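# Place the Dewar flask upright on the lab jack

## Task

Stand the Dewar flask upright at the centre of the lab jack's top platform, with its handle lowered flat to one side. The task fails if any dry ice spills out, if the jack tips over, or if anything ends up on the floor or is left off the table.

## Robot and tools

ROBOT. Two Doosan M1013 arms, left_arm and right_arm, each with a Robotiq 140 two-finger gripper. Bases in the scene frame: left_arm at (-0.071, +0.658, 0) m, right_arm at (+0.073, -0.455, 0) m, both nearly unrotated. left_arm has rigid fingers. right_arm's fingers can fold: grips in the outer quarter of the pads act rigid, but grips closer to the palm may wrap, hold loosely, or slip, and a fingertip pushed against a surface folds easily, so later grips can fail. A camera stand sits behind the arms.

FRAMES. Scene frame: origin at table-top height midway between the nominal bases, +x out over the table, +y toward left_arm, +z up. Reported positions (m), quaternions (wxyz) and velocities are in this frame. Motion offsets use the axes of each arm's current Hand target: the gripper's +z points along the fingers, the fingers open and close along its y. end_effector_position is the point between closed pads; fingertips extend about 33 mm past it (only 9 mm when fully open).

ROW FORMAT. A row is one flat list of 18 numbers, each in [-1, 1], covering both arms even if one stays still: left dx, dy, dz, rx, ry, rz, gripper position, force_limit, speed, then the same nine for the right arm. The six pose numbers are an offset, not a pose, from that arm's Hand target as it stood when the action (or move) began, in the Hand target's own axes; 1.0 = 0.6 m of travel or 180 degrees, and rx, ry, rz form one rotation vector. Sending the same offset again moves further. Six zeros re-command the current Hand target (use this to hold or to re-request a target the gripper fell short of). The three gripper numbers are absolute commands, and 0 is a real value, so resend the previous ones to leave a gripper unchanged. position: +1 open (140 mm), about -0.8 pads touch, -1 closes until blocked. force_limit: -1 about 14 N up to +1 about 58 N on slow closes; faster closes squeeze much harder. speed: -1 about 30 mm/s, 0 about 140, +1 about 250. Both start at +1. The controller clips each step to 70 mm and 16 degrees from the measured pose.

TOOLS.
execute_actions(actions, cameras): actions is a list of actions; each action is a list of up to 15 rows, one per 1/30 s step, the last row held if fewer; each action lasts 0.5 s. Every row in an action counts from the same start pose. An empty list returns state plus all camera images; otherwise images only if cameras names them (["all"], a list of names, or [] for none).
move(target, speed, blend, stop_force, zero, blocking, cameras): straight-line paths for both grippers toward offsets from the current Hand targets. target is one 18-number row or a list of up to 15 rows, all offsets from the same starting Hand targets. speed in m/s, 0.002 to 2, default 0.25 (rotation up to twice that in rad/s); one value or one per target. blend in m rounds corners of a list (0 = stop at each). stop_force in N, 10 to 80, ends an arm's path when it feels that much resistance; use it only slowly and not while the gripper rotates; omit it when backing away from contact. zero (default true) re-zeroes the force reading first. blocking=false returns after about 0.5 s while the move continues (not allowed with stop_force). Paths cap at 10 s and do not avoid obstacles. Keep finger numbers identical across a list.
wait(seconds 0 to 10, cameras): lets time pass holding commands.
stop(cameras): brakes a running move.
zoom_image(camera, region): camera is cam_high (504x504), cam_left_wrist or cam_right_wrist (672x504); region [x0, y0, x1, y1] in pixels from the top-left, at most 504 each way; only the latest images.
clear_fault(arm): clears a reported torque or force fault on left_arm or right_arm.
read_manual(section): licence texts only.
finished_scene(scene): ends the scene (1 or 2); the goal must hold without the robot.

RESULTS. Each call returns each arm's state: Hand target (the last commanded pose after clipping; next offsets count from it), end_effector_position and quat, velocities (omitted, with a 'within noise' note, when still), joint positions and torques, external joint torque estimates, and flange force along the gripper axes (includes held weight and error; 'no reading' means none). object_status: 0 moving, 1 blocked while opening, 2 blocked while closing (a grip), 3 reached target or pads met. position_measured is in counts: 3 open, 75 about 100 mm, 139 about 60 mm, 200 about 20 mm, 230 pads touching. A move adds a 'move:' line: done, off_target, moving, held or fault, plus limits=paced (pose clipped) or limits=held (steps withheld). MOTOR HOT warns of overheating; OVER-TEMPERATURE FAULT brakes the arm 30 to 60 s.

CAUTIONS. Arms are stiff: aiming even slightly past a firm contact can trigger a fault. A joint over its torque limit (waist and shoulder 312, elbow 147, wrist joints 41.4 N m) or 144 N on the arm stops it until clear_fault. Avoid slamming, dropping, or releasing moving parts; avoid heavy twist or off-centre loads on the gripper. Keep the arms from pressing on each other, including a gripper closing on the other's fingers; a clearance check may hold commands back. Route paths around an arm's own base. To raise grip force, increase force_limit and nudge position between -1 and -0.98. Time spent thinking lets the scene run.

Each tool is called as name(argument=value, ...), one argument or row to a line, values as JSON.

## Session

Scene 1 is solved. I'll start scene 2 by looking at its state.

execute_actions(
  actions=[],
)

Scene clock: 0.00 s.
left_arm: end_effector_position=(+0.5609, +0.7008, +0.2052) position_measured=3 object_status=3 end_effector_quat_wxyz=(-0.022, +0.722, +0.670, +0.171) | right_arm: end_effector_position=(+0.8018, -0.0752, +0.2927) position_measured=3 object_status=3 end_effector_quat_wxyz=(-0.284, +0.770, +0.536, +0.198)
Joint positions: left_arm=[-0.138 0.099 1.939 0.363 0.948 -0.256] | right_arm=[0.2 0.361 1.551 0.755 1.201 0.256]
Joint velocities: within noise
Joint torques (N m): no reading
External joint torques (N m): no reading
Flange force (N): no reading
Hand target: left_arm +0.5609, +0.7008, +0.2052; -0.022, +0.722, +0.670, +0.171 | right_arm +0.8018, -0.0752, +0.2927; -0.284, +0.770, +0.536, +0.198
Tool commands: left_gripper/position=+1.0 left_gripper/force_limit=+1.0 left_gripper/speed=+1.0 right_gripper/position=+1.0 right_gripper/force_limit=+1.0 right_gripper/speed=+1.0

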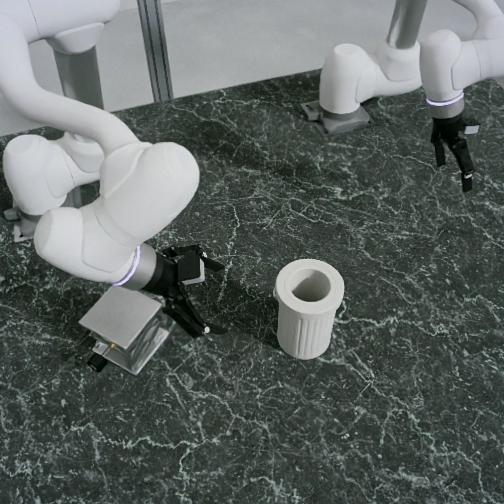

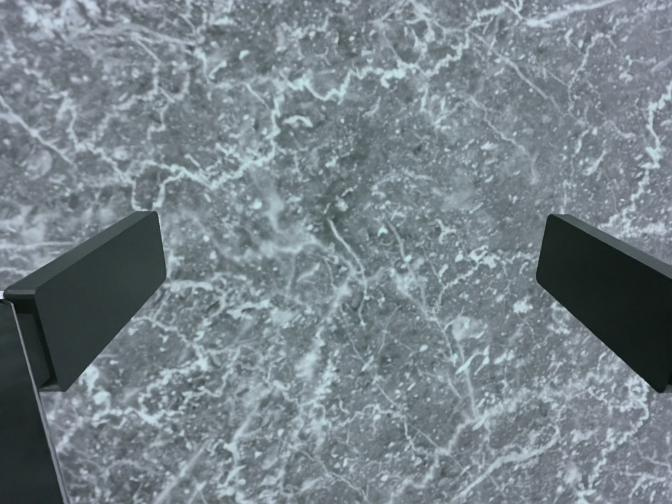

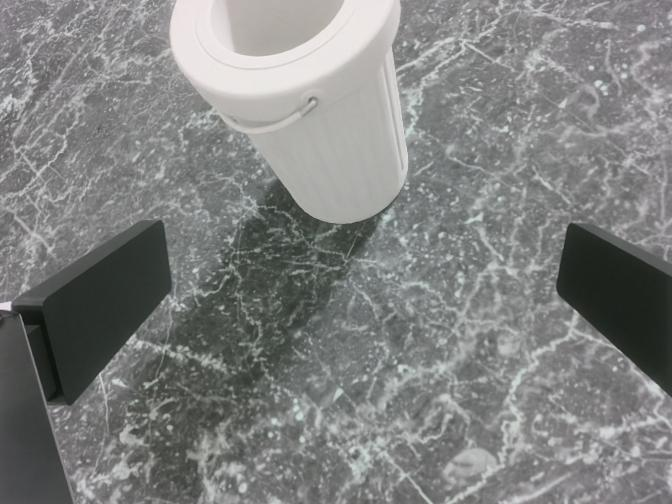

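zoom_image(
  camera="cam_high",
  region=[250, 240, 370, 370],
)

zoom_image(
  camera="cam_high",
  region=[60, 230, 240, 390],
)

zoom_image(
  camera="cam_right_wrist",
  region=[150, 0, 430, 240],
)

Scaled by 3.877 from the camera's 504x504 image, which has a finer 720x720 frame.

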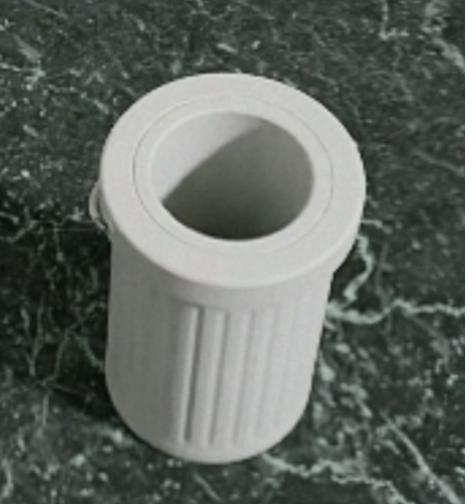

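Scaled by 2.800 from the camera's 504x504 image, which has a finer 720x720 frame.

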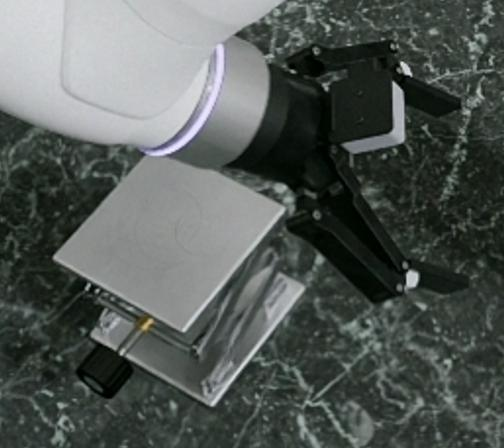

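Scaled by 1.800 from the camera's 672x504 image, which has a finer 960x720 frame.

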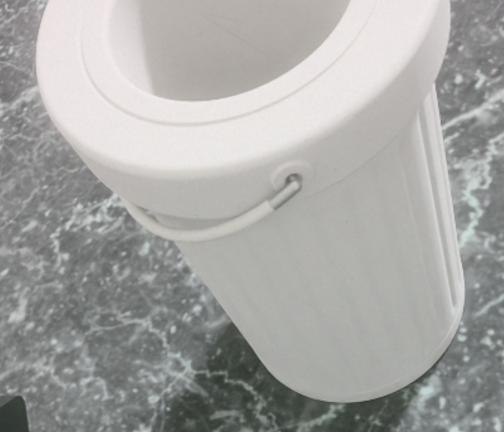

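move(
  target=[
    [0,0,0,0,0,0,1,1,1,0.1523,-0.0563,-0.19,0,0,0,1,1,1],
    [0,0,0,0,0,0,1,1,1,0.1213,-0.5455,-0.239,0.1503,-0.2152,-0.5838,1,1,1],
  ],
  speed=0.35,
  blend=[0.05,0],
  cameras=["all"],
)

Scene clock: 9.77 s.
left_arm: end_effector_position=(+0.5609, +0.7008, +0.2052) position_measured=3 object_status=3 end_effector_quat_wxyz=(-0.022, +0.722, +0.670, +0.171) | right_arm: end_effector_position=(+0.5200, -0.0299, +0.5196) position_measured=3 object_status=3 end_effector_quat_wxyz=(+0.000, -0.001, +1.000, -0.001)
Joint positions: left_arm=[-0.138 0.099 1.939 0.363 0.948 -0.256] | right_arm=[0.73 0.102 1.32 -0.001 1.721 -0.866]
Joint torques (N m): left_arm=[1.89 -48.74 -39.9 4.51 -0.13 0.01] | right_arm=[5.88 -53.51 -41.45 3.97 0.29 -0.12]
External joint torques (N m): left_arm=[-1.93 0.64 1.76 -0.23 -0.19 0] | right_arm=[-5.97 1.49 -0.03 0.32 -0.26 0.12]
Flange force (N): left_arm=[-3.8 -2.7 1.2] | right_arm=[-7.9 -5.5 0.1]
Hand target: left_arm +0.5609, +0.7008, +0.2052; -0.022, +0.722, +0.670, +0.171 | right_arm +0.5200, -0.0299, +0.5196; +0.000, -0.001, +1.000, -0.001
Off the commanded pose: left_arm 0.000 m, 0 deg | right_arm 0.000 m, 0 deg.
move: done

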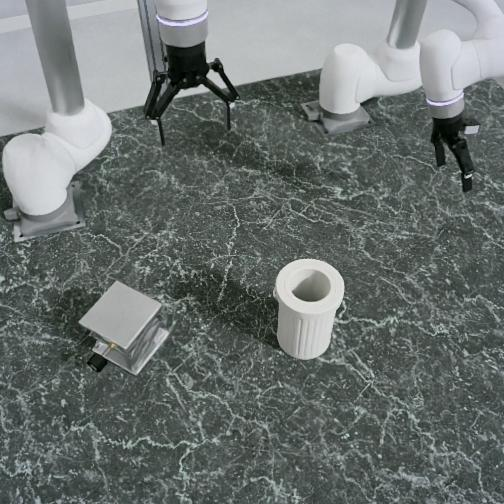

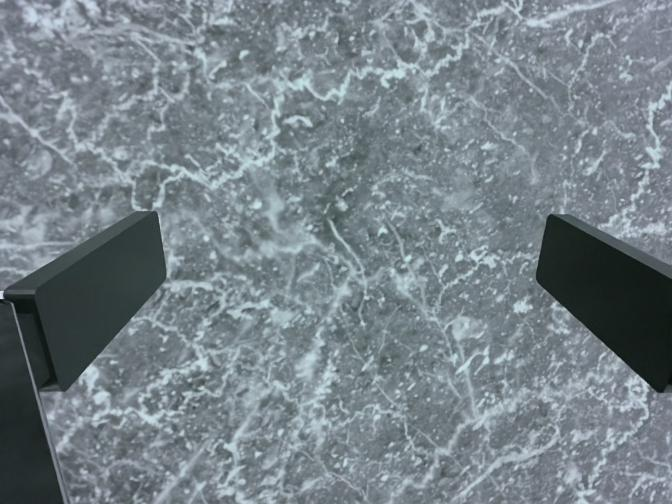

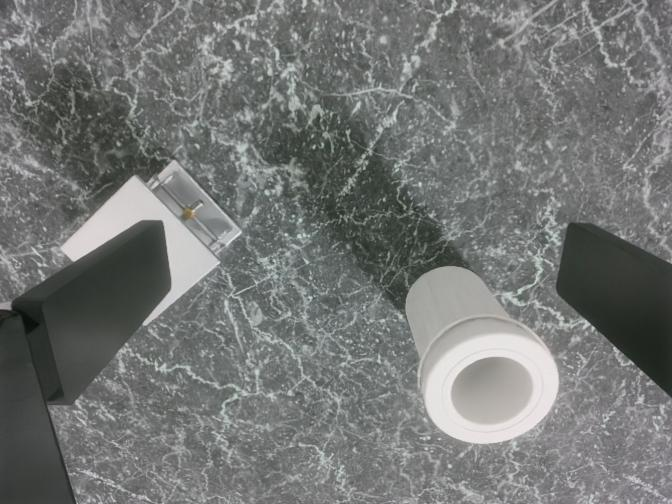

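zoom_image(
  camera="cam_right_wrist",
  region=[390, 250, 570, 450],
)

zoom_image(
  camera="cam_right_wrist",
  region=[50, 150, 250, 330],
)

zoom_image(
  camera="cam_high",
  region=[60, 250, 200, 390],
)

Scaled by 2.520 from the camera's 672x504 image, which has a finer 960x720 frame.

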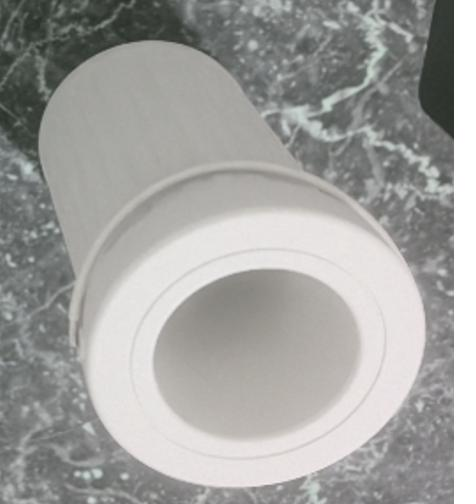

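Scaled by 2.520 from the camera's 672x504 image, which has a finer 960x720 frame.

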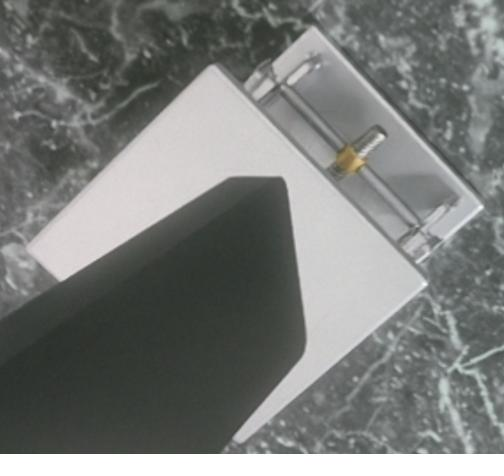

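Scaled by 3.600 from the camera's 504x504 image, which has a finer 720x720 frame.

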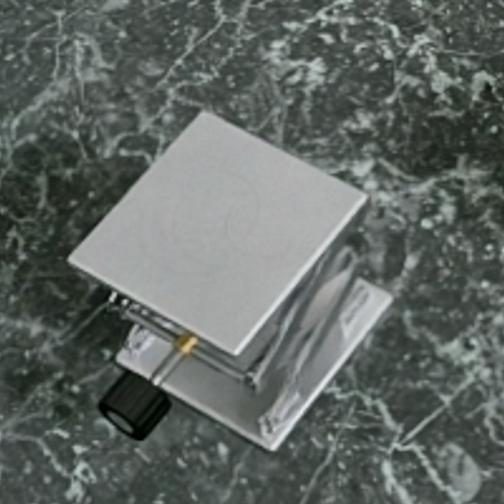

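move(
  target=[0,0,0,0,0,0,1,1,1,-0.4667,0.175,0.15,0,0,-0.5,1,1,1],
  speed=0.4,
  cameras=["cam_right_wrist"],
)

zoom_image(
  camera="cam_right_wrist",
  region=[206, 110, 506, 410],
)

Scene clock: 16.63 s.
left_arm: end_effector_position=(+0.5609, +0.7008, +0.2052) position_measured=3 object_status=3 end_effector_quat_wxyz=(-0.022, +0.722, +0.670, +0.171) | right_arm: end_effector_position=(+0.7998, +0.0754, +0.4295) position_measured=3 object_status=3 end_effector_quat_wxyz=(+0.000, +0.708, -0.707, +0.000)
Joint positions: left_arm=[-0.138 0.099 1.939 0.363 0.948 -0.256] | right_arm=[0.618 0.597 0.8 -0.001 1.746 -2.55]
Joint torques (N m): left_arm=[1.83 -48.82 -39.88 4.53 -0.13 0.01] | right_arm=[5.27 -103.71 -41.71 4.15 0.26 -0.07]
External joint torques (N m): left_arm=[-1.7 0.35 1.6 -0.24 -0.19 0] | right_arm=[-5.19 3.63 0.26 0.07 -0.24 0.07]
Flange force (N): left_arm=[-3.3 -2.8 0.9] | right_arm=[0.7 -8.7 -0.3]
Hand target: left_arm +0.5609, +0.7008, +0.2052; -0.022, +0.722, +0.670, +0.171 | right_arm +0.7998, +0.0754, +0.4295; +0.000, +0.708, -0.707, +0.000
Off the commanded pose: left_arm 0.000 m, 0 deg | right_arm 0.000 m, 0 deg.
move: done
Images, in order (width x height): cam_right_wrist 672x504.

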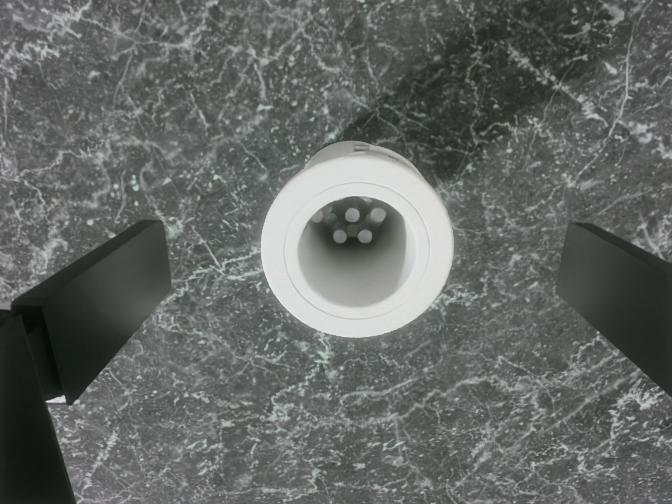

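Scaled by 1.680 from the camera's 672x504 image, which has a finer 960x720 frame.

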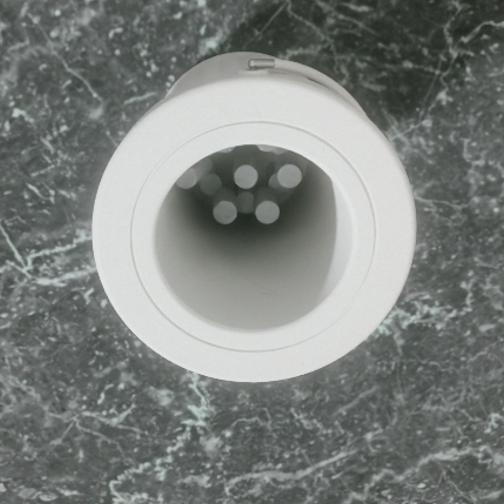

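move(
  target=[
    [0,0,0,0,0,0,1,1,1,-0.1068,0.2763,0.05,0.5,0,0,-0.64,0,-0.3],
    [0,0,0,0,0,0,1,1,1,-0.1068,0.2763,0.4158,0.5,0,0,-0.64,0,-0.3],
  ],
  speed=[0.4,0.25],
  blend=[0.04,0],
  cameras=["cam_right_wrist","cam_high"],
)

zoom_image(
  camera="cam_right_wrist",
  region=[236, 0, 536, 300],
)

zoom_image(
  camera="cam_high",
  region=[220, 220, 370, 370],
)

Scene clock: 22.87 s.
left_arm: end_effector_position=(+0.5609, +0.7008, +0.2052) position_measured=3 object_status=3 end_effector_quat_wxyz=(-0.022, +0.722, +0.670, +0.171) | right_arm: end_effector_position=(+0.6339, +0.1389, +0.1800) position_measured=210 object_status=3 end_effector_quat_wxyz=(+0.500, -0.501, +0.499, -0.500)
Joint positions: left_arm=[-0.138 0.099 1.939 0.363 0.948 -0.256] | right_arm=[1.175 0.605 2.007 -1.94 1.362 -0.492]
Joint torques (N m): left_arm=[1.61 -48.77 -39.9 4.56 -0.15 0.01] | right_arm=[5.2 -81.02 -19.16 -2.12 2.48 -0.48]
External joint torques (N m): left_arm=[-1.44 0.06 1.61 -0.26 -0.17 -0.01] | right_arm=[-5.19 3.47 0.47 0.06 -0.04 0.43]
Flange force (N): left_arm=[-2.8 -3.2 0.7] | right_arm=[1.7 6.0 8.1]
Hand target: left_arm +0.5609, +0.7008, +0.2052; -0.022, +0.722, +0.670, +0.171 | right_arm +0.6339, +0.1389, +0.1799; +0.500, -0.501, +0.499, -0.500
Off the commanded pose: left_arm 0.000 m, 0 deg | right_arm 0.000 m, 0 deg.
move: done
Images, in order (width x height): cam_high 504x504, cam_right_wrist 672x504.

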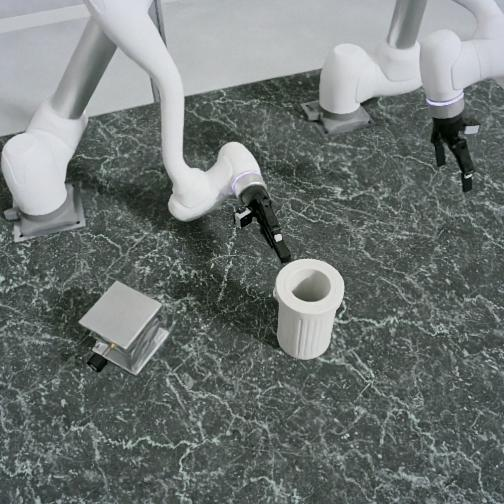

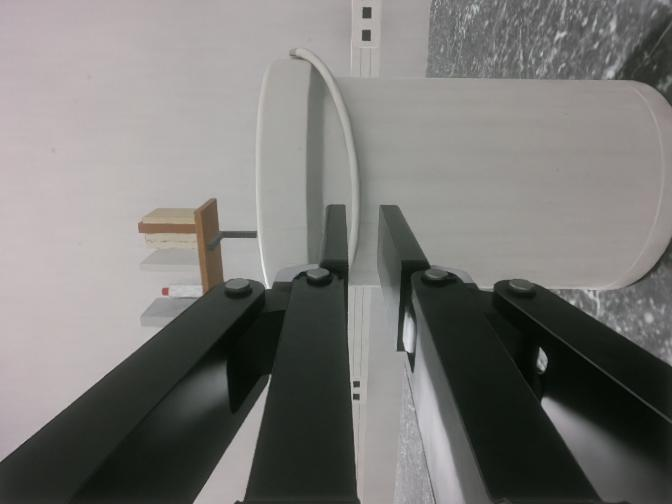

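Scaled by 1.680 from the camera's 672x504 image, which has a finer 960x720 frame.

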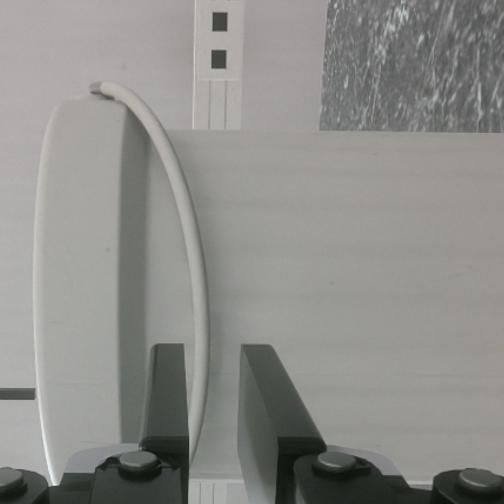

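Scaled by 3.360 from the camera's 504x504 image, which has a finer 720x720 frame.

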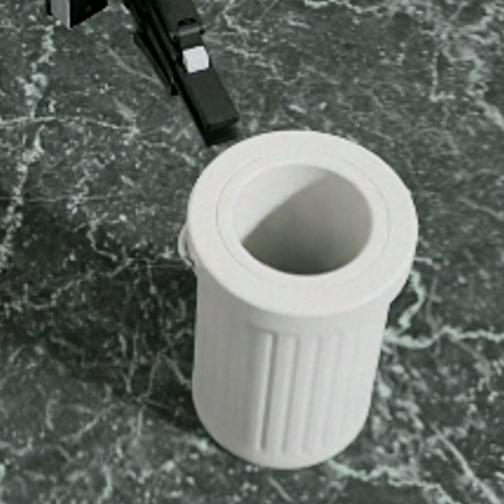

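move(
  target=[
    [0,0,0,0,0,0,1,1,1,-0.0035,0.022,0.022,0.0667,0,0,-0.64,0,-0.3],
    [0,0,0,0,0,0,1,1,1,-0.0035,0.0082,0.0872,0.0667,0,0,-0.64,0,-0.3],
  ],
  speed=[0.1,0.04],
  blend=[0.003,0],
  cameras=["cam_right_wrist"],
)

zoom_image(
  camera="cam_right_wrist",
  region=[286, 110, 436, 310],
)

Scene clock: 26.97 s.
left_arm: end_effector_position=(+0.5609, +0.7008, +0.2052) position_measured=3 object_status=3 end_effector_quat_wxyz=(-0.022, +0.722, +0.670, +0.171) | right_arm: end_effector_position=(+0.6430, +0.1404, +0.1711) position_measured=210 object_status=3 end_effector_quat_wxyz=(+0.536, -0.463, +0.462, -0.535)
Joint positions: left_arm=[-0.138 0.099 1.939 0.363 0.948 -0.256] | right_arm=[1.157 0.7 1.994 -2.03 1.521 -0.403]
Joint torques (N m): left_arm=[1.69 -48.55 -39.64 4.5 -0.15 0.02] | right_arm=[4.06 -57.94 -13.78 -1.05 2.75 -0.27]
External joint torques (N m): left_arm=[-1.38 0.28 1.3 -0.2 -0.17 -0.01] | right_arm=[-4.28 -24.58 -1.91 -0.86 -0.22 0.23]
External joint torques when the fault began: right_arm=[5.8 -62.35 -1.4 0.79 0.03 0.24]
Flange force (N): left_arm=[-2.7 -2.3 0.8] | right_arm=[17.5 -38.2 7.3]
Flange force when the fault began (N): right_arm=[37.6 -101.8 -11.4]
Hand target: left_arm +0.5609, +0.7008, +0.2052; -0.022, +0.722, +0.670, +0.171 | right_arm +0.6430, +0.1404, +0.1711; +0.536, -0.463, +0.462, -0.535 (not the last commanded pose)
Tool commands: left_gripper/position=+1.0 left_gripper/force_limit=+1.0 left_gripper/speed=+1.0 right_gripper/position=-0.639216 right_gripper/force_limit=+0.003922 right_gripper/speed=-0.301961
Off the commanded pose: left_arm 0.000 m, 0 deg | right_arm 0.043 m, 4 deg.
FORCE FAULT: contact force on the right arm reached its limit, and that arm stopped. The contact can be on any part of that arm, not only on its tool. That arm's remaining commands of this call were not run. That arm is still stopped at the end of this call. While its stop runs, that arm takes no new command, but its gripper still runs the gripper command that each later call begins with.
CLEAR FAULT: the right arm stays stopped until you call clear_fault(arm="right_arm").
move: fault (right_arm); path passed 0 of 2 targets
Images, in order (width x height): cam_right_wrist 672x504.

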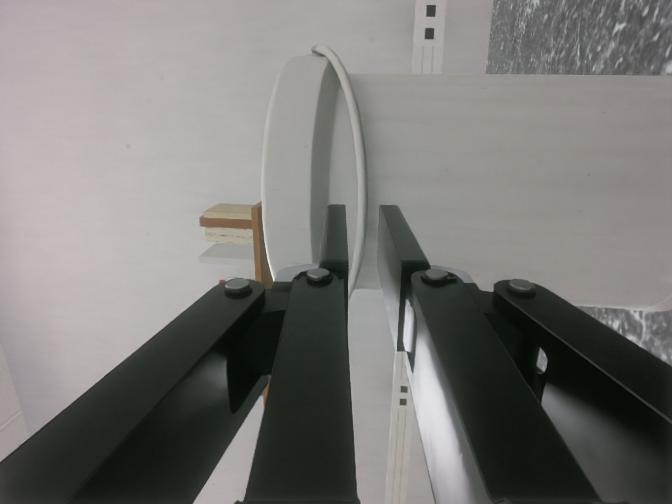

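Scaled by 2.520 from the camera's 672x504 image, which has a finer 960x720 frame.

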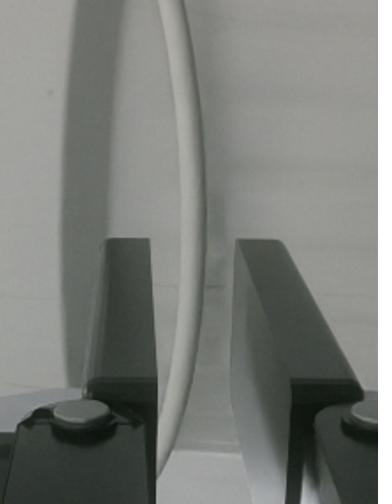

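clear_fault(
  arm="right_arm",
)

move(
  target=[0,0,0,0,0,0,1,1,1,0,-0.05,-0.03,0,0,0,-0.64,0,-0.3],
  speed=0.08,
  cameras=["all"],
)

Scene clock: 27.43 s.
left_arm: end_effector_position=(+0.5609, +0.7008, +0.2052) position_measured=3 object_status=3 end_effector_quat_wxyz=(-0.022, +0.722, +0.670, +0.171) | right_arm: end_effector_position=(+0.6430, +0.1404, +0.1711) position_measured=210 object_status=3 end_effector_quat_wxyz=(+0.536, -0.463, +0.462, -0.535)
Joint positions: left_arm=[-0.138 0.099 1.939 0.363 0.948 -0.256] | right_arm=[1.157 0.7 1.994 -2.03 1.521 -0.403]
Joint torques (N m): left_arm=[1.74 -48.77 -39.91 4.53 -0.1 0.04] | right_arm=[3.46 -57.94 -14 -1.06 2.7 -0.28]
External joint torques (N m): left_arm=[-1.7 0.38 1.52 -0.22 -0.23 -0.03] | right_arm=[-3.4 -24.62 -1.84 -0.85 -0.18 0.23]
Flange force (N): left_arm=[-3.4 -2.6 0.9] | right_arm=[17.1 -38.4 6.0]
Hand target: left_arm +0.5609, +0.7008, +0.2052; -0.022, +0.722, +0.670, +0.171 | right_arm +0.6430, +0.1404, +0.1711; +0.536, -0.463, +0.462, -0.535 (not the last commanded pose)
Tool commands: left_gripper/position=+1.0 left_gripper/force_limit=+1.0 left_gripper/speed=+1.0 right_gripper/position=-0.639216 right_gripper/force_limit=+0.003922 right_gripper/speed=-0.301961
Off the commanded pose: left_arm 0.000 m, 0 deg | right_arm 0.043 m, 4 deg.
FORCE FAULT, CONTINUED: the right arm's stop, for the force fault that an earlier result reported, is over. The call counts as one of the actions that you can send in this scene. That arm's target is now where it stood when the stop ended, not its last command. That arm accepts commands again.
CLEAR FAULT: your call cleared the right arm's force fault. If the contact force or a joint's load stays at its limit, that arm stops again.

Scene clock: 28.27 s.
left_arm: end_effector_position=(+0.5609, +0.7008, +0.2052) position_measured=3 object_status=3 end_effector_quat_wxyz=(-0.022, +0.722, +0.670, +0.171) | right_arm: end_effector_position=(+0.6209, +0.1404, +0.1981) position_measured=210 object_status=3 end_effector_quat_wxyz=(+0.536, -0.463, +0.462, -0.535)
Joint positions: left_arm=[-0.138 0.099 1.939 0.363 0.948 -0.256] | right_arm=[1.189 0.651 2.012 -2 1.52 -0.438]
Joint torques (N m): left_arm=[1.73 -48.61 -39.89 4.51 -0.06 0.05] | right_arm=[4.82 -81.41 -17.5 -2.07 2.63 -0.47]
External joint torques (N m): left_arm=[-1.82 0.3 1.67 -0.22 -0.26 -0.04] | right_arm=[-4.84 1.78 0.41 0.05 -0.15 0.42]
Flange force (N): left_arm=[-3.6 -3.0 1.0] | right_arm=[2.8 4.3 6.7]
Hand target: left_arm +0.5609, +0.7008, +0.2052; -0.022, +0.722, +0.670, +0.171 | right_arm +0.6209, +0.1404, +0.1982; +0.536, -0.463, +0.462, -0.535
Off the commanded pose: left_arm 0.000 m, 0 deg | right_arm 0.000 m, 0 deg.
move: done

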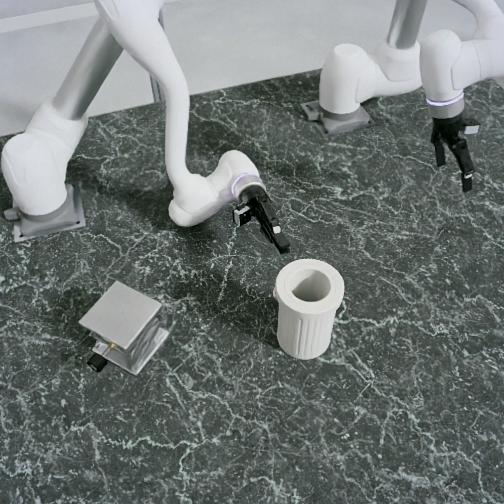

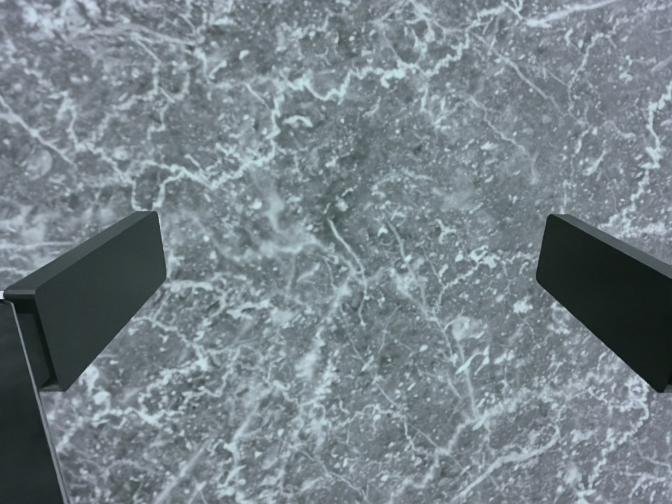

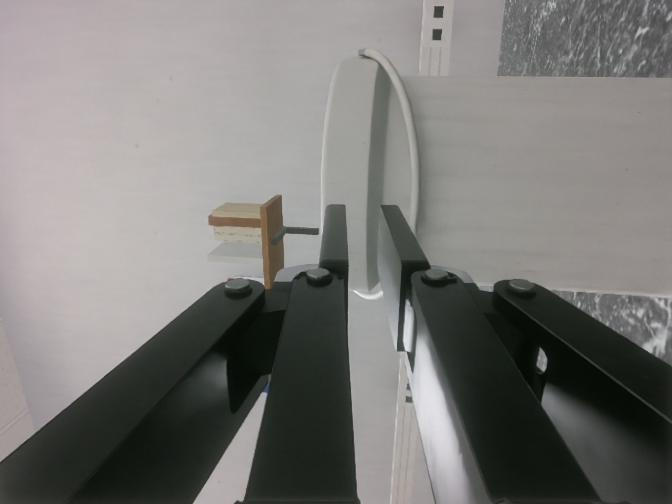

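move(
  target=[
    [0,0,0,0,0,0,1,1,1,-0.001,0.0433,0.0355,-0.0189,0,0,-0.64,0,-0.3],
    [0,0,0,0,0,0,1,1,1,-0.001,0.0473,0.102,-0.0189,0,0,-0.64,0,-0.3],
  ],
  speed=[0.06,0.04],
  blend=[0.003,0],
  cameras=["cam_right_wrist","cam_high"],
)

zoom_image(
  camera="cam_right_wrist",
  region=[286, 110, 436, 310],
)

Scene clock: 31.73 s.
left_arm: end_effector_position=(+0.5609, +0.7008, +0.2052) position_measured=3 object_status=3 end_effector_quat_wxyz=(-0.022, +0.722, +0.670, +0.171) | right_arm: end_effector_position=(+0.6855, +0.1411, +0.1791) position_measured=210 object_status=3 end_effector_quat_wxyz=(+0.522, -0.478, +0.477, -0.521)
Joint positions: left_arm=[-0.138 0.099 1.939 0.363 0.948 -0.256] | right_arm=[1.103 0.671 1.962 -2.049 1.416 -0.45]
Joint torques (N m): left_arm=[1.56 -48.89 -39.89 4.48 -0.1 0.03] | right_arm=[4.23 -86.55 -18.89 -2.08 2.43 -0.27]
External joint torques (N m): left_arm=[-1.63 0.14 1.37 -0.16 -0.23 -0.02] | right_arm=[-4.43 3.85 0.6 -0.08 0.06 0.22]
Flange force (N): left_arm=[-3.1 -2.7 0.6] | right_arm=[1.7 6.8 6.3]
Hand target: left_arm +0.5609, +0.7008, +0.2052; -0.022, +0.722, +0.670, +0.171 | right_arm +0.6855, +0.1411, +0.1791; +0.522, -0.478, +0.477, -0.521
Off the commanded pose: left_arm 0.000 m, 0 deg | right_arm 0.000 m, 0 deg.
move: done
Images, in order (width x height): cam_high 504x504, cam_right_wrist 672x504.

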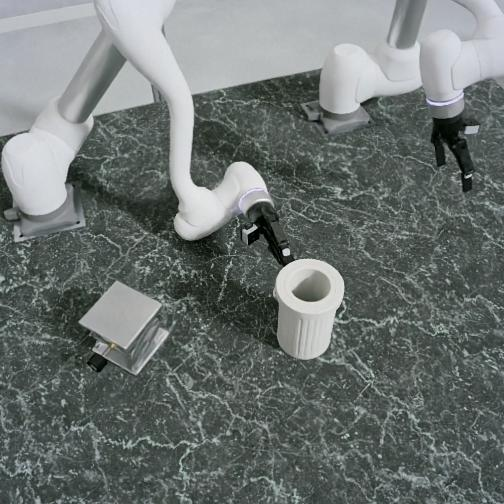

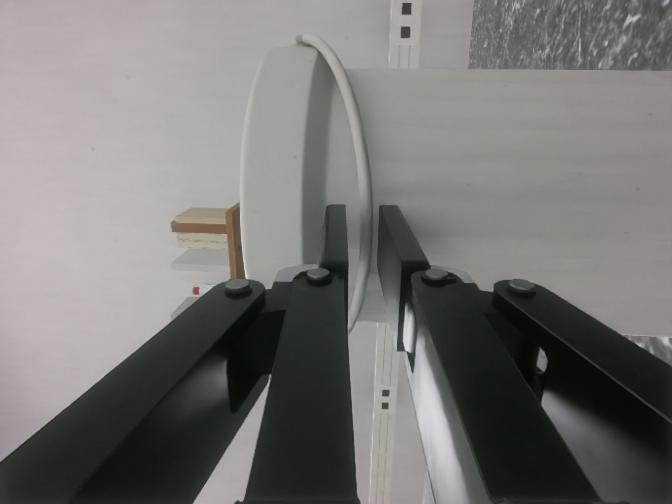

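Scaled by 2.520 from the camera's 672x504 image, which has a finer 960x720 frame.

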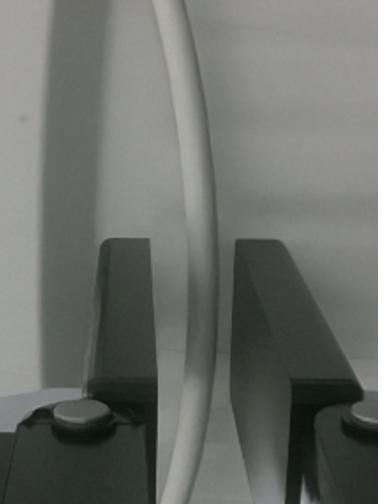

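move(
  target=[
    [0,0,0,0,0,0,1,1,1,0,0,0,0,0,0,-0.72,-1,-1],
    [0,0,0,0,0,0,1,1,1,0,-0.0198,-0.0065,0,0,0,-0.72,-1,-1],
    [0,0,0,0,0,0,1,1,1,0,-0.0399,-0.0065,-0.0056,0,0,-0.72,-1,-1],
  ],
  speed=0.03,
  blend=[0,0.002,0],
  cameras=["cam_right_wrist","cam_high"],
)

zoom_image(
  camera="cam_right_wrist",
  region=[236, 20, 486, 320],
)

zoom_image(
  camera="cam_high",
  region=[240, 240, 370, 370],
)

Scene clock: 34.23 s.
left_arm: end_effector_position=(+0.5609, +0.7008, +0.2052) position_measured=3 object_status=3 end_effector_quat_wxyz=(-0.022, +0.722, +0.670, +0.171) | right_arm: end_effector_position=(+0.6796, +0.1411, +0.2025) position_measured=219 object_status=3 end_effector_quat_wxyz=(+0.517, -0.483, +0.482, -0.517)
Joint positions: left_arm=[-0.138 0.099 1.939 0.363 0.948 -0.256] | right_arm=[1.111 0.624 1.966 -2.027 1.385 -0.491]
Joint torques (N m): left_arm=[1.62 -49.02 -39.83 4.51 -0.08 0.07] | right_arm=[5.32 -83.7 -20.58 -2.22 2.88 -0.13]
External joint torques (N m): left_arm=[-1.73 0.39 1.4 -0.2 -0.24 -0.06] | right_arm=[-5.34 3.59 0.74 -0.06 -0.45 0.08]
Flange force (N): left_arm=[-3.4 -2.4 0.9] | right_arm=[2.3 5.8 8.0]
Hand target: left_arm +0.5609, +0.7008, +0.2052; -0.022, +0.722, +0.670, +0.171 | right_arm +0.6796, +0.1411, +0.2026; +0.517, -0.483, +0.482, -0.517
Off the commanded pose: left_arm 0.000 m, 0 deg | right_arm 0.000 m, 0 deg.
move: done
Images, in order (width x height): cam_high 504x504, cam_right_wrist 672x504.

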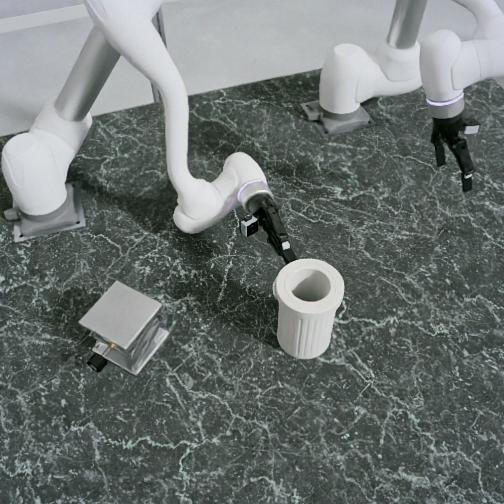

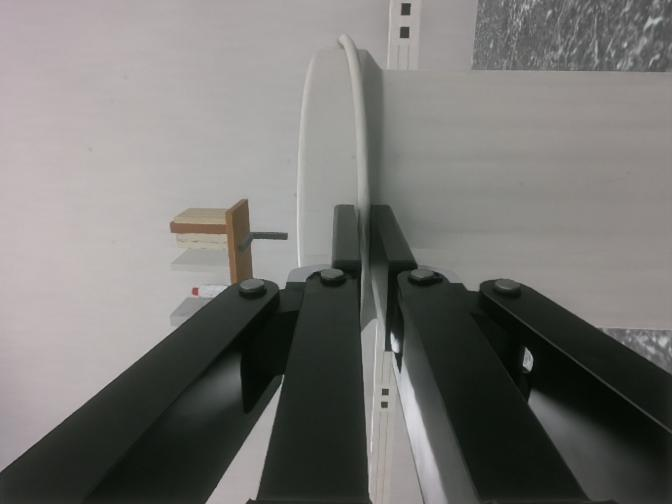

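Scaled by 1.680 from the camera's 672x504 image, which has a finer 960x720 frame.

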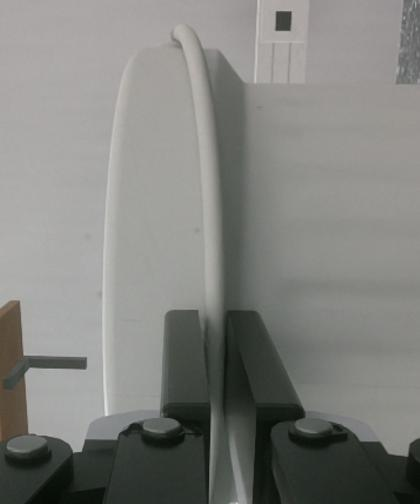

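Scaled by 3.877 from the camera's 504x504 image, which has a finer 720x720 frame.

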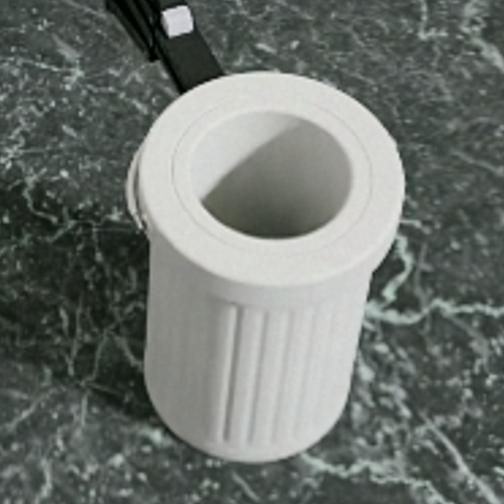

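move(
  target=[
    [0,0,0,0,0,0,1,1,1,0,-0.029,0.001,-0.0222,0,0,-0.72,-1,-1],
    [0,0,0,0,0,0,1,1,1,0,-0.0597,0.0035,-0.0556,0,0,-0.72,-1,-1],
  ],
  speed=0.04,
  blend=[0.002,0],
  cameras=["cam_right_wrist","cam_high"],
)

zoom_image(
  camera="cam_right_wrist",
  region=[236, 20, 486, 320],
)

zoom_image(
  camera="cam_high",
  region=[240, 240, 370, 370],
)

Scene clock: 37.43 s.
left_arm: end_effector_position=(+0.5609, +0.7008, +0.2052) position_measured=3 object_status=3 end_effector_quat_wxyz=(-0.022, +0.722, +0.670, +0.171) | right_arm: end_effector_position=(+0.6792, +0.1411, +0.2384) position_measured=219 object_status=3 end_effector_quat_wxyz=(-0.473, +0.526, -0.525, +0.473)
Joint positions: left_arm=[-0.138 0.099 1.939 0.363 0.948 -0.256] | right_arm=[1.11 0.492 1.944 -1.885 1.18 -0.669]
Joint torques (N m): left_arm=[1.67 -48.94 -39.81 4.51 -0.07 0.06] | right_arm=[5.16 -77.68 -26 -2.61 2.28 -0.03]
External joint torques (N m): left_arm=[-1.76 0.67 1.56 -0.22 -0.25 -0.05] | right_arm=[-5.41 3.48 0.62 0.13 -0.11 -0.02]
Flange force (N): left_arm=[-3.6 -2.3 1.3] | right_arm=[1.3 3.7 8.8]
Hand target: left_arm +0.5609, +0.7008, +0.2052; -0.022, +0.722, +0.670, +0.171 | right_arm +0.6792, +0.1411, +0.2384; -0.473, +0.526, -0.525, +0.473
Off the commanded pose: left_arm 0.000 m, 0 deg | right_arm 0.000 m, 0 deg.
move: done
Images, in order (width x height): cam_high 504x504, cam_right_wrist 672x504.

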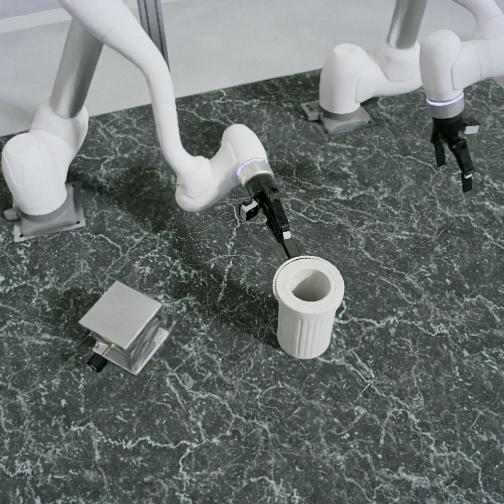

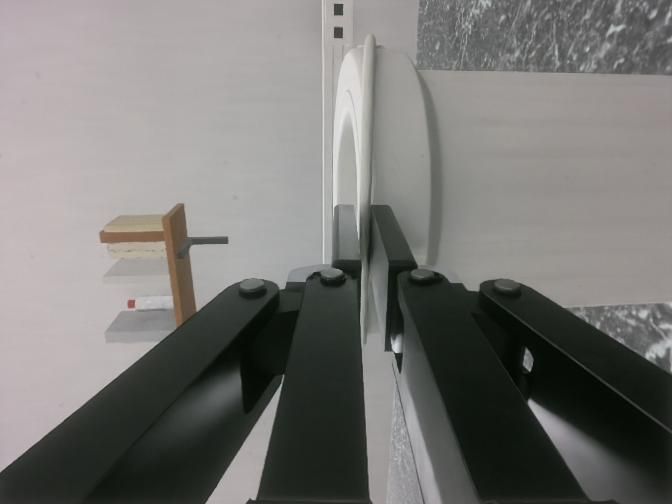

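Scaled by 1.680 from the camera's 672x504 image, which has a finer 960x720 frame.

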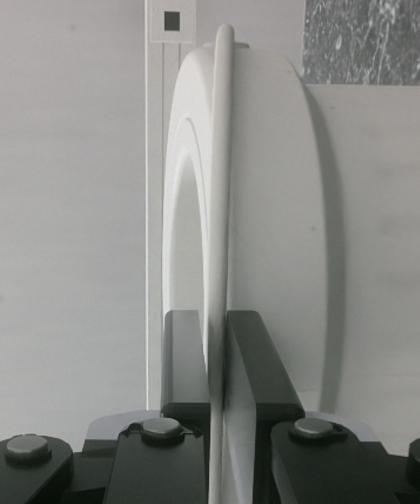

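Scaled by 3.877 from the camera's 504x504 image, which has a finer 720x720 frame.

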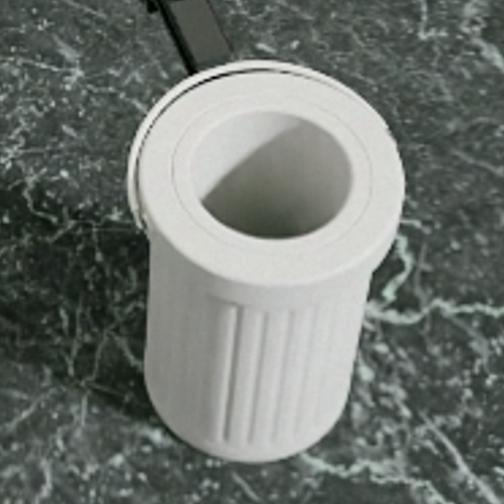

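move(
  target=[
    [0,0,0,0,0,0,1,1,1,0,-0.0187,-0.0006,-0.0222,0,0,-0.72,-1,-1],
    [0,0,0,0,0,0,1,1,1,0,-0.0352,-0.0003,-0.0333,0,0,-0.72,-1,-1],
    [0,0,0,0,0,0,1,1,1,0,-0.0529,0.0214,-0.0333,0,0,-0.72,-1,-1],
    [0,0,0,0,0,0,1,1,1,0,-0.0788,0.045,0,0,0,-0.72,-1,-1],
    [0,0,0,0,0,0,1,1,1,0,-0.1001,0.0721,0.0333,0,0,-0.72,-1,-1],
    [0,0,0,0,0,0,1,1,1,0,-0.1177,0.1046,0.0333,0,0,-0.72,-1,-1],
  ],
  speed=0.04,
  blend=[0.002,0.002,0.002,0.003,0.003,0],
  cameras=["cam_right_wrist","cam_high"],
)

zoom_image(
  camera="cam_right_wrist",
  region=[286, 110, 436, 310],
)

zoom_image(
  camera="cam_high",
  region=[240, 220, 370, 370],
)

Scene clock: 43.47 s.
left_arm: end_effector_position=(+0.5609, +0.7008, +0.2052) position_measured=3 object_status=3 end_effector_quat_wxyz=(-0.022, +0.722, +0.670, +0.171) | right_arm: end_effector_position=(+0.7489, +0.1412, +0.3020) position_measured=219 object_status=3 end_effector_quat_wxyz=(+0.500, -0.501, +0.500, -0.500)
Joint positions: left_arm=[-0.138 0.099 1.939 0.363 0.948 -0.256] | right_arm=[1.023 0.492 1.868 -2 1.178 -0.696]
Joint torques (N m): left_arm=[1.6 -48.65 -39.91 4.51 -0.11 0.04] | right_arm=[7.25 -81.01 -28.91 -2.88 2.26 -0.26]
External joint torques (N m): left_arm=[-1.86 0.86 1.84 -0.24 -0.22 -0.03] | right_arm=[-7.47 4.3 0.98 -0.02 -0.14 0.21]
Flange force (N): left_arm=[-3.8 -2.6 1.6] | right_arm=[3.5 5.9 10.8]
Hand target: left_arm +0.5609, +0.7008, +0.2052; -0.022, +0.722, +0.670, +0.171 | right_arm +0.7490, +0.1412, +0.3021; +0.500, -0.501, +0.500, -0.500
Off the commanded pose: left_arm 0.000 m, 0 deg | right_arm 0.000 m, 0 deg.
move: done
Images, in order (width x height): cam_high 504x504, cam_right_wrist 672x504.

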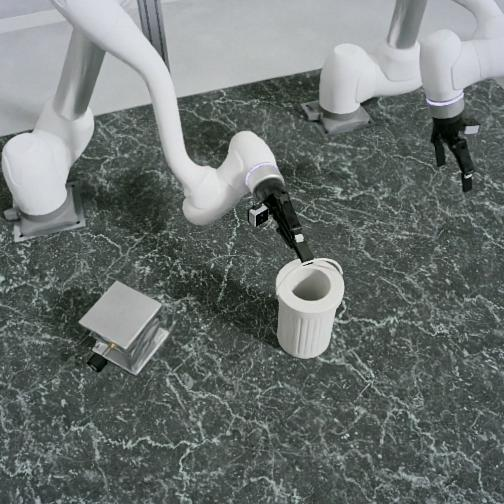

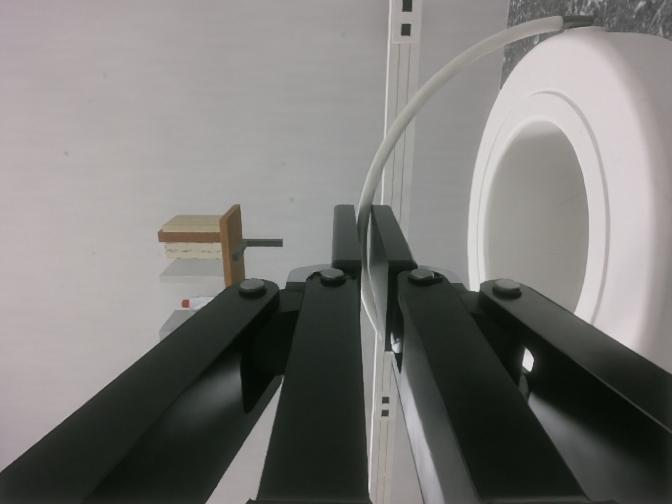

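Scaled by 2.520 from the camera's 672x504 image, which has a finer 960x720 frame.

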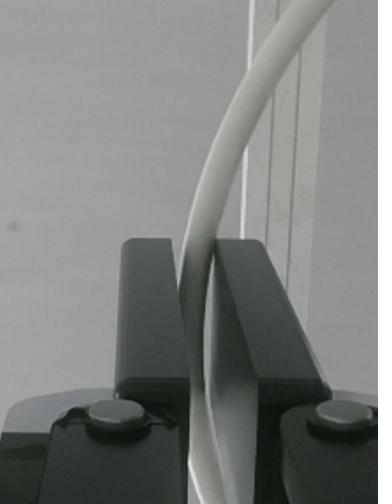

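Scaled by 3.360 from the camera's 504x504 image, which has a finer 720x720 frame.

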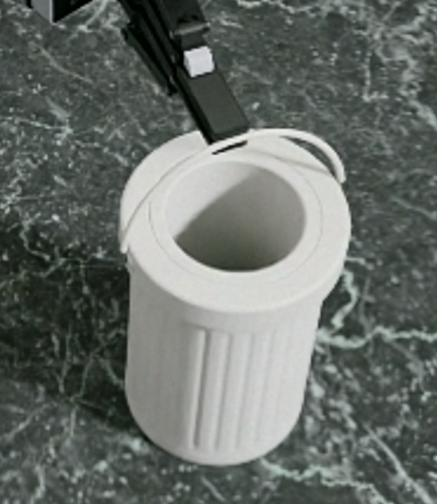

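move(
  target=[
    [0,0,0,0,0,0,1,1,1,0,0,0,0,0,0,-0.64,-1,-1],
    [0,0,0,0,0,0,1,1,1,0,0,0.02,0,0,0,-0.64,-1,-1],
  ],
  speed=0.03,
  cameras=["cam_right_wrist","cam_high"],
)

zoom_image(
  camera="cam_right_wrist",
  region=[286, 110, 436, 310],
)

zoom_image(
  camera="cam_high",
  region=[270, 230, 350, 310],
)

Scene clock: 45.83 s.
left_arm: end_effector_position=(+0.5609, +0.7008, +0.2052) position_measured=3 object_status=3 end_effector_quat_wxyz=(-0.022, +0.722, +0.670, +0.171) | right_arm: end_effector_position=(+0.7609, +0.1413, +0.3021) position_measured=210 object_status=3 end_effector_quat_wxyz=(+0.500, -0.501, +0.500, -0.500)
Joint positions: left_arm=[-0.138 0.099 1.939 0.363 0.948 -0.256] | right_arm=[1.009 0.499 1.855 -2.01 1.167 -0.697]
Joint torques (N m): left_arm=[1.48 -48.7 -39.89 4.52 -0.11 0.06] | right_arm=[6.21 -81.03 -28.93 -2.88 2.31 -0.22]
External joint torques (N m): left_arm=[-1.64 0.6 1.67 -0.23 -0.22 -0.05] | right_arm=[-6.37 3.16 0.69 -0.05 -0.17 0.17]
Flange force (N): left_arm=[-3.4 -2.6 1.3] | right_arm=[3.4 4.2 9.0]
Hand target: left_arm +0.5609, +0.7008, +0.2052; -0.022, +0.722, +0.670, +0.171 | right_arm +0.7610, +0.1413, +0.3021; +0.500, -0.501, +0.500, -0.500
Off the commanded pose: left_arm 0.000 m, 0 deg | right_arm 0.000 m, 0 deg.
move: done
Images, in order (width x height): cam_high 504x504, cam_right_wrist 672x504.

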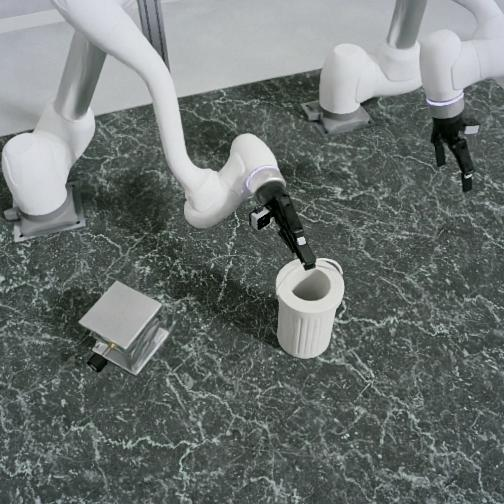

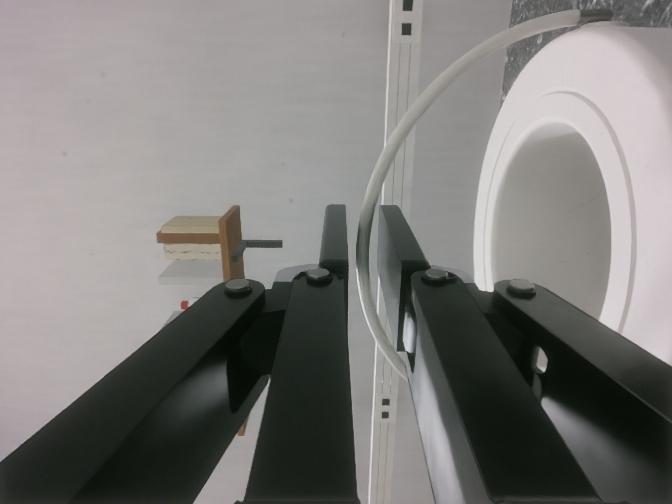

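Scaled by 2.520 from the camera's 672x504 image, which has a finer 960x720 frame.

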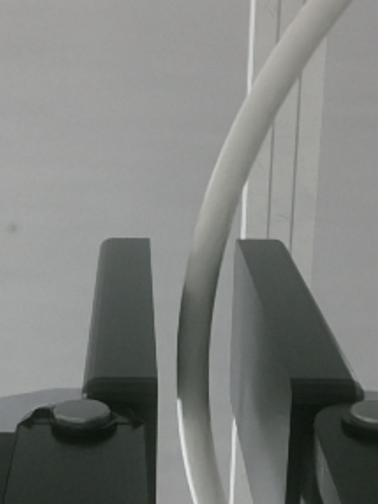

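Scaled by 6.300 from the camera's 504x504 image, which has a finer 720x720 frame.

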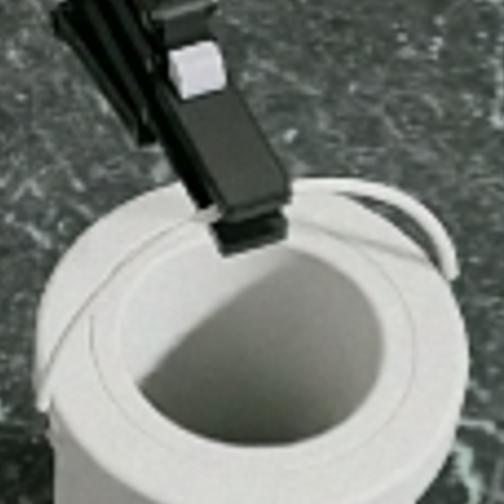

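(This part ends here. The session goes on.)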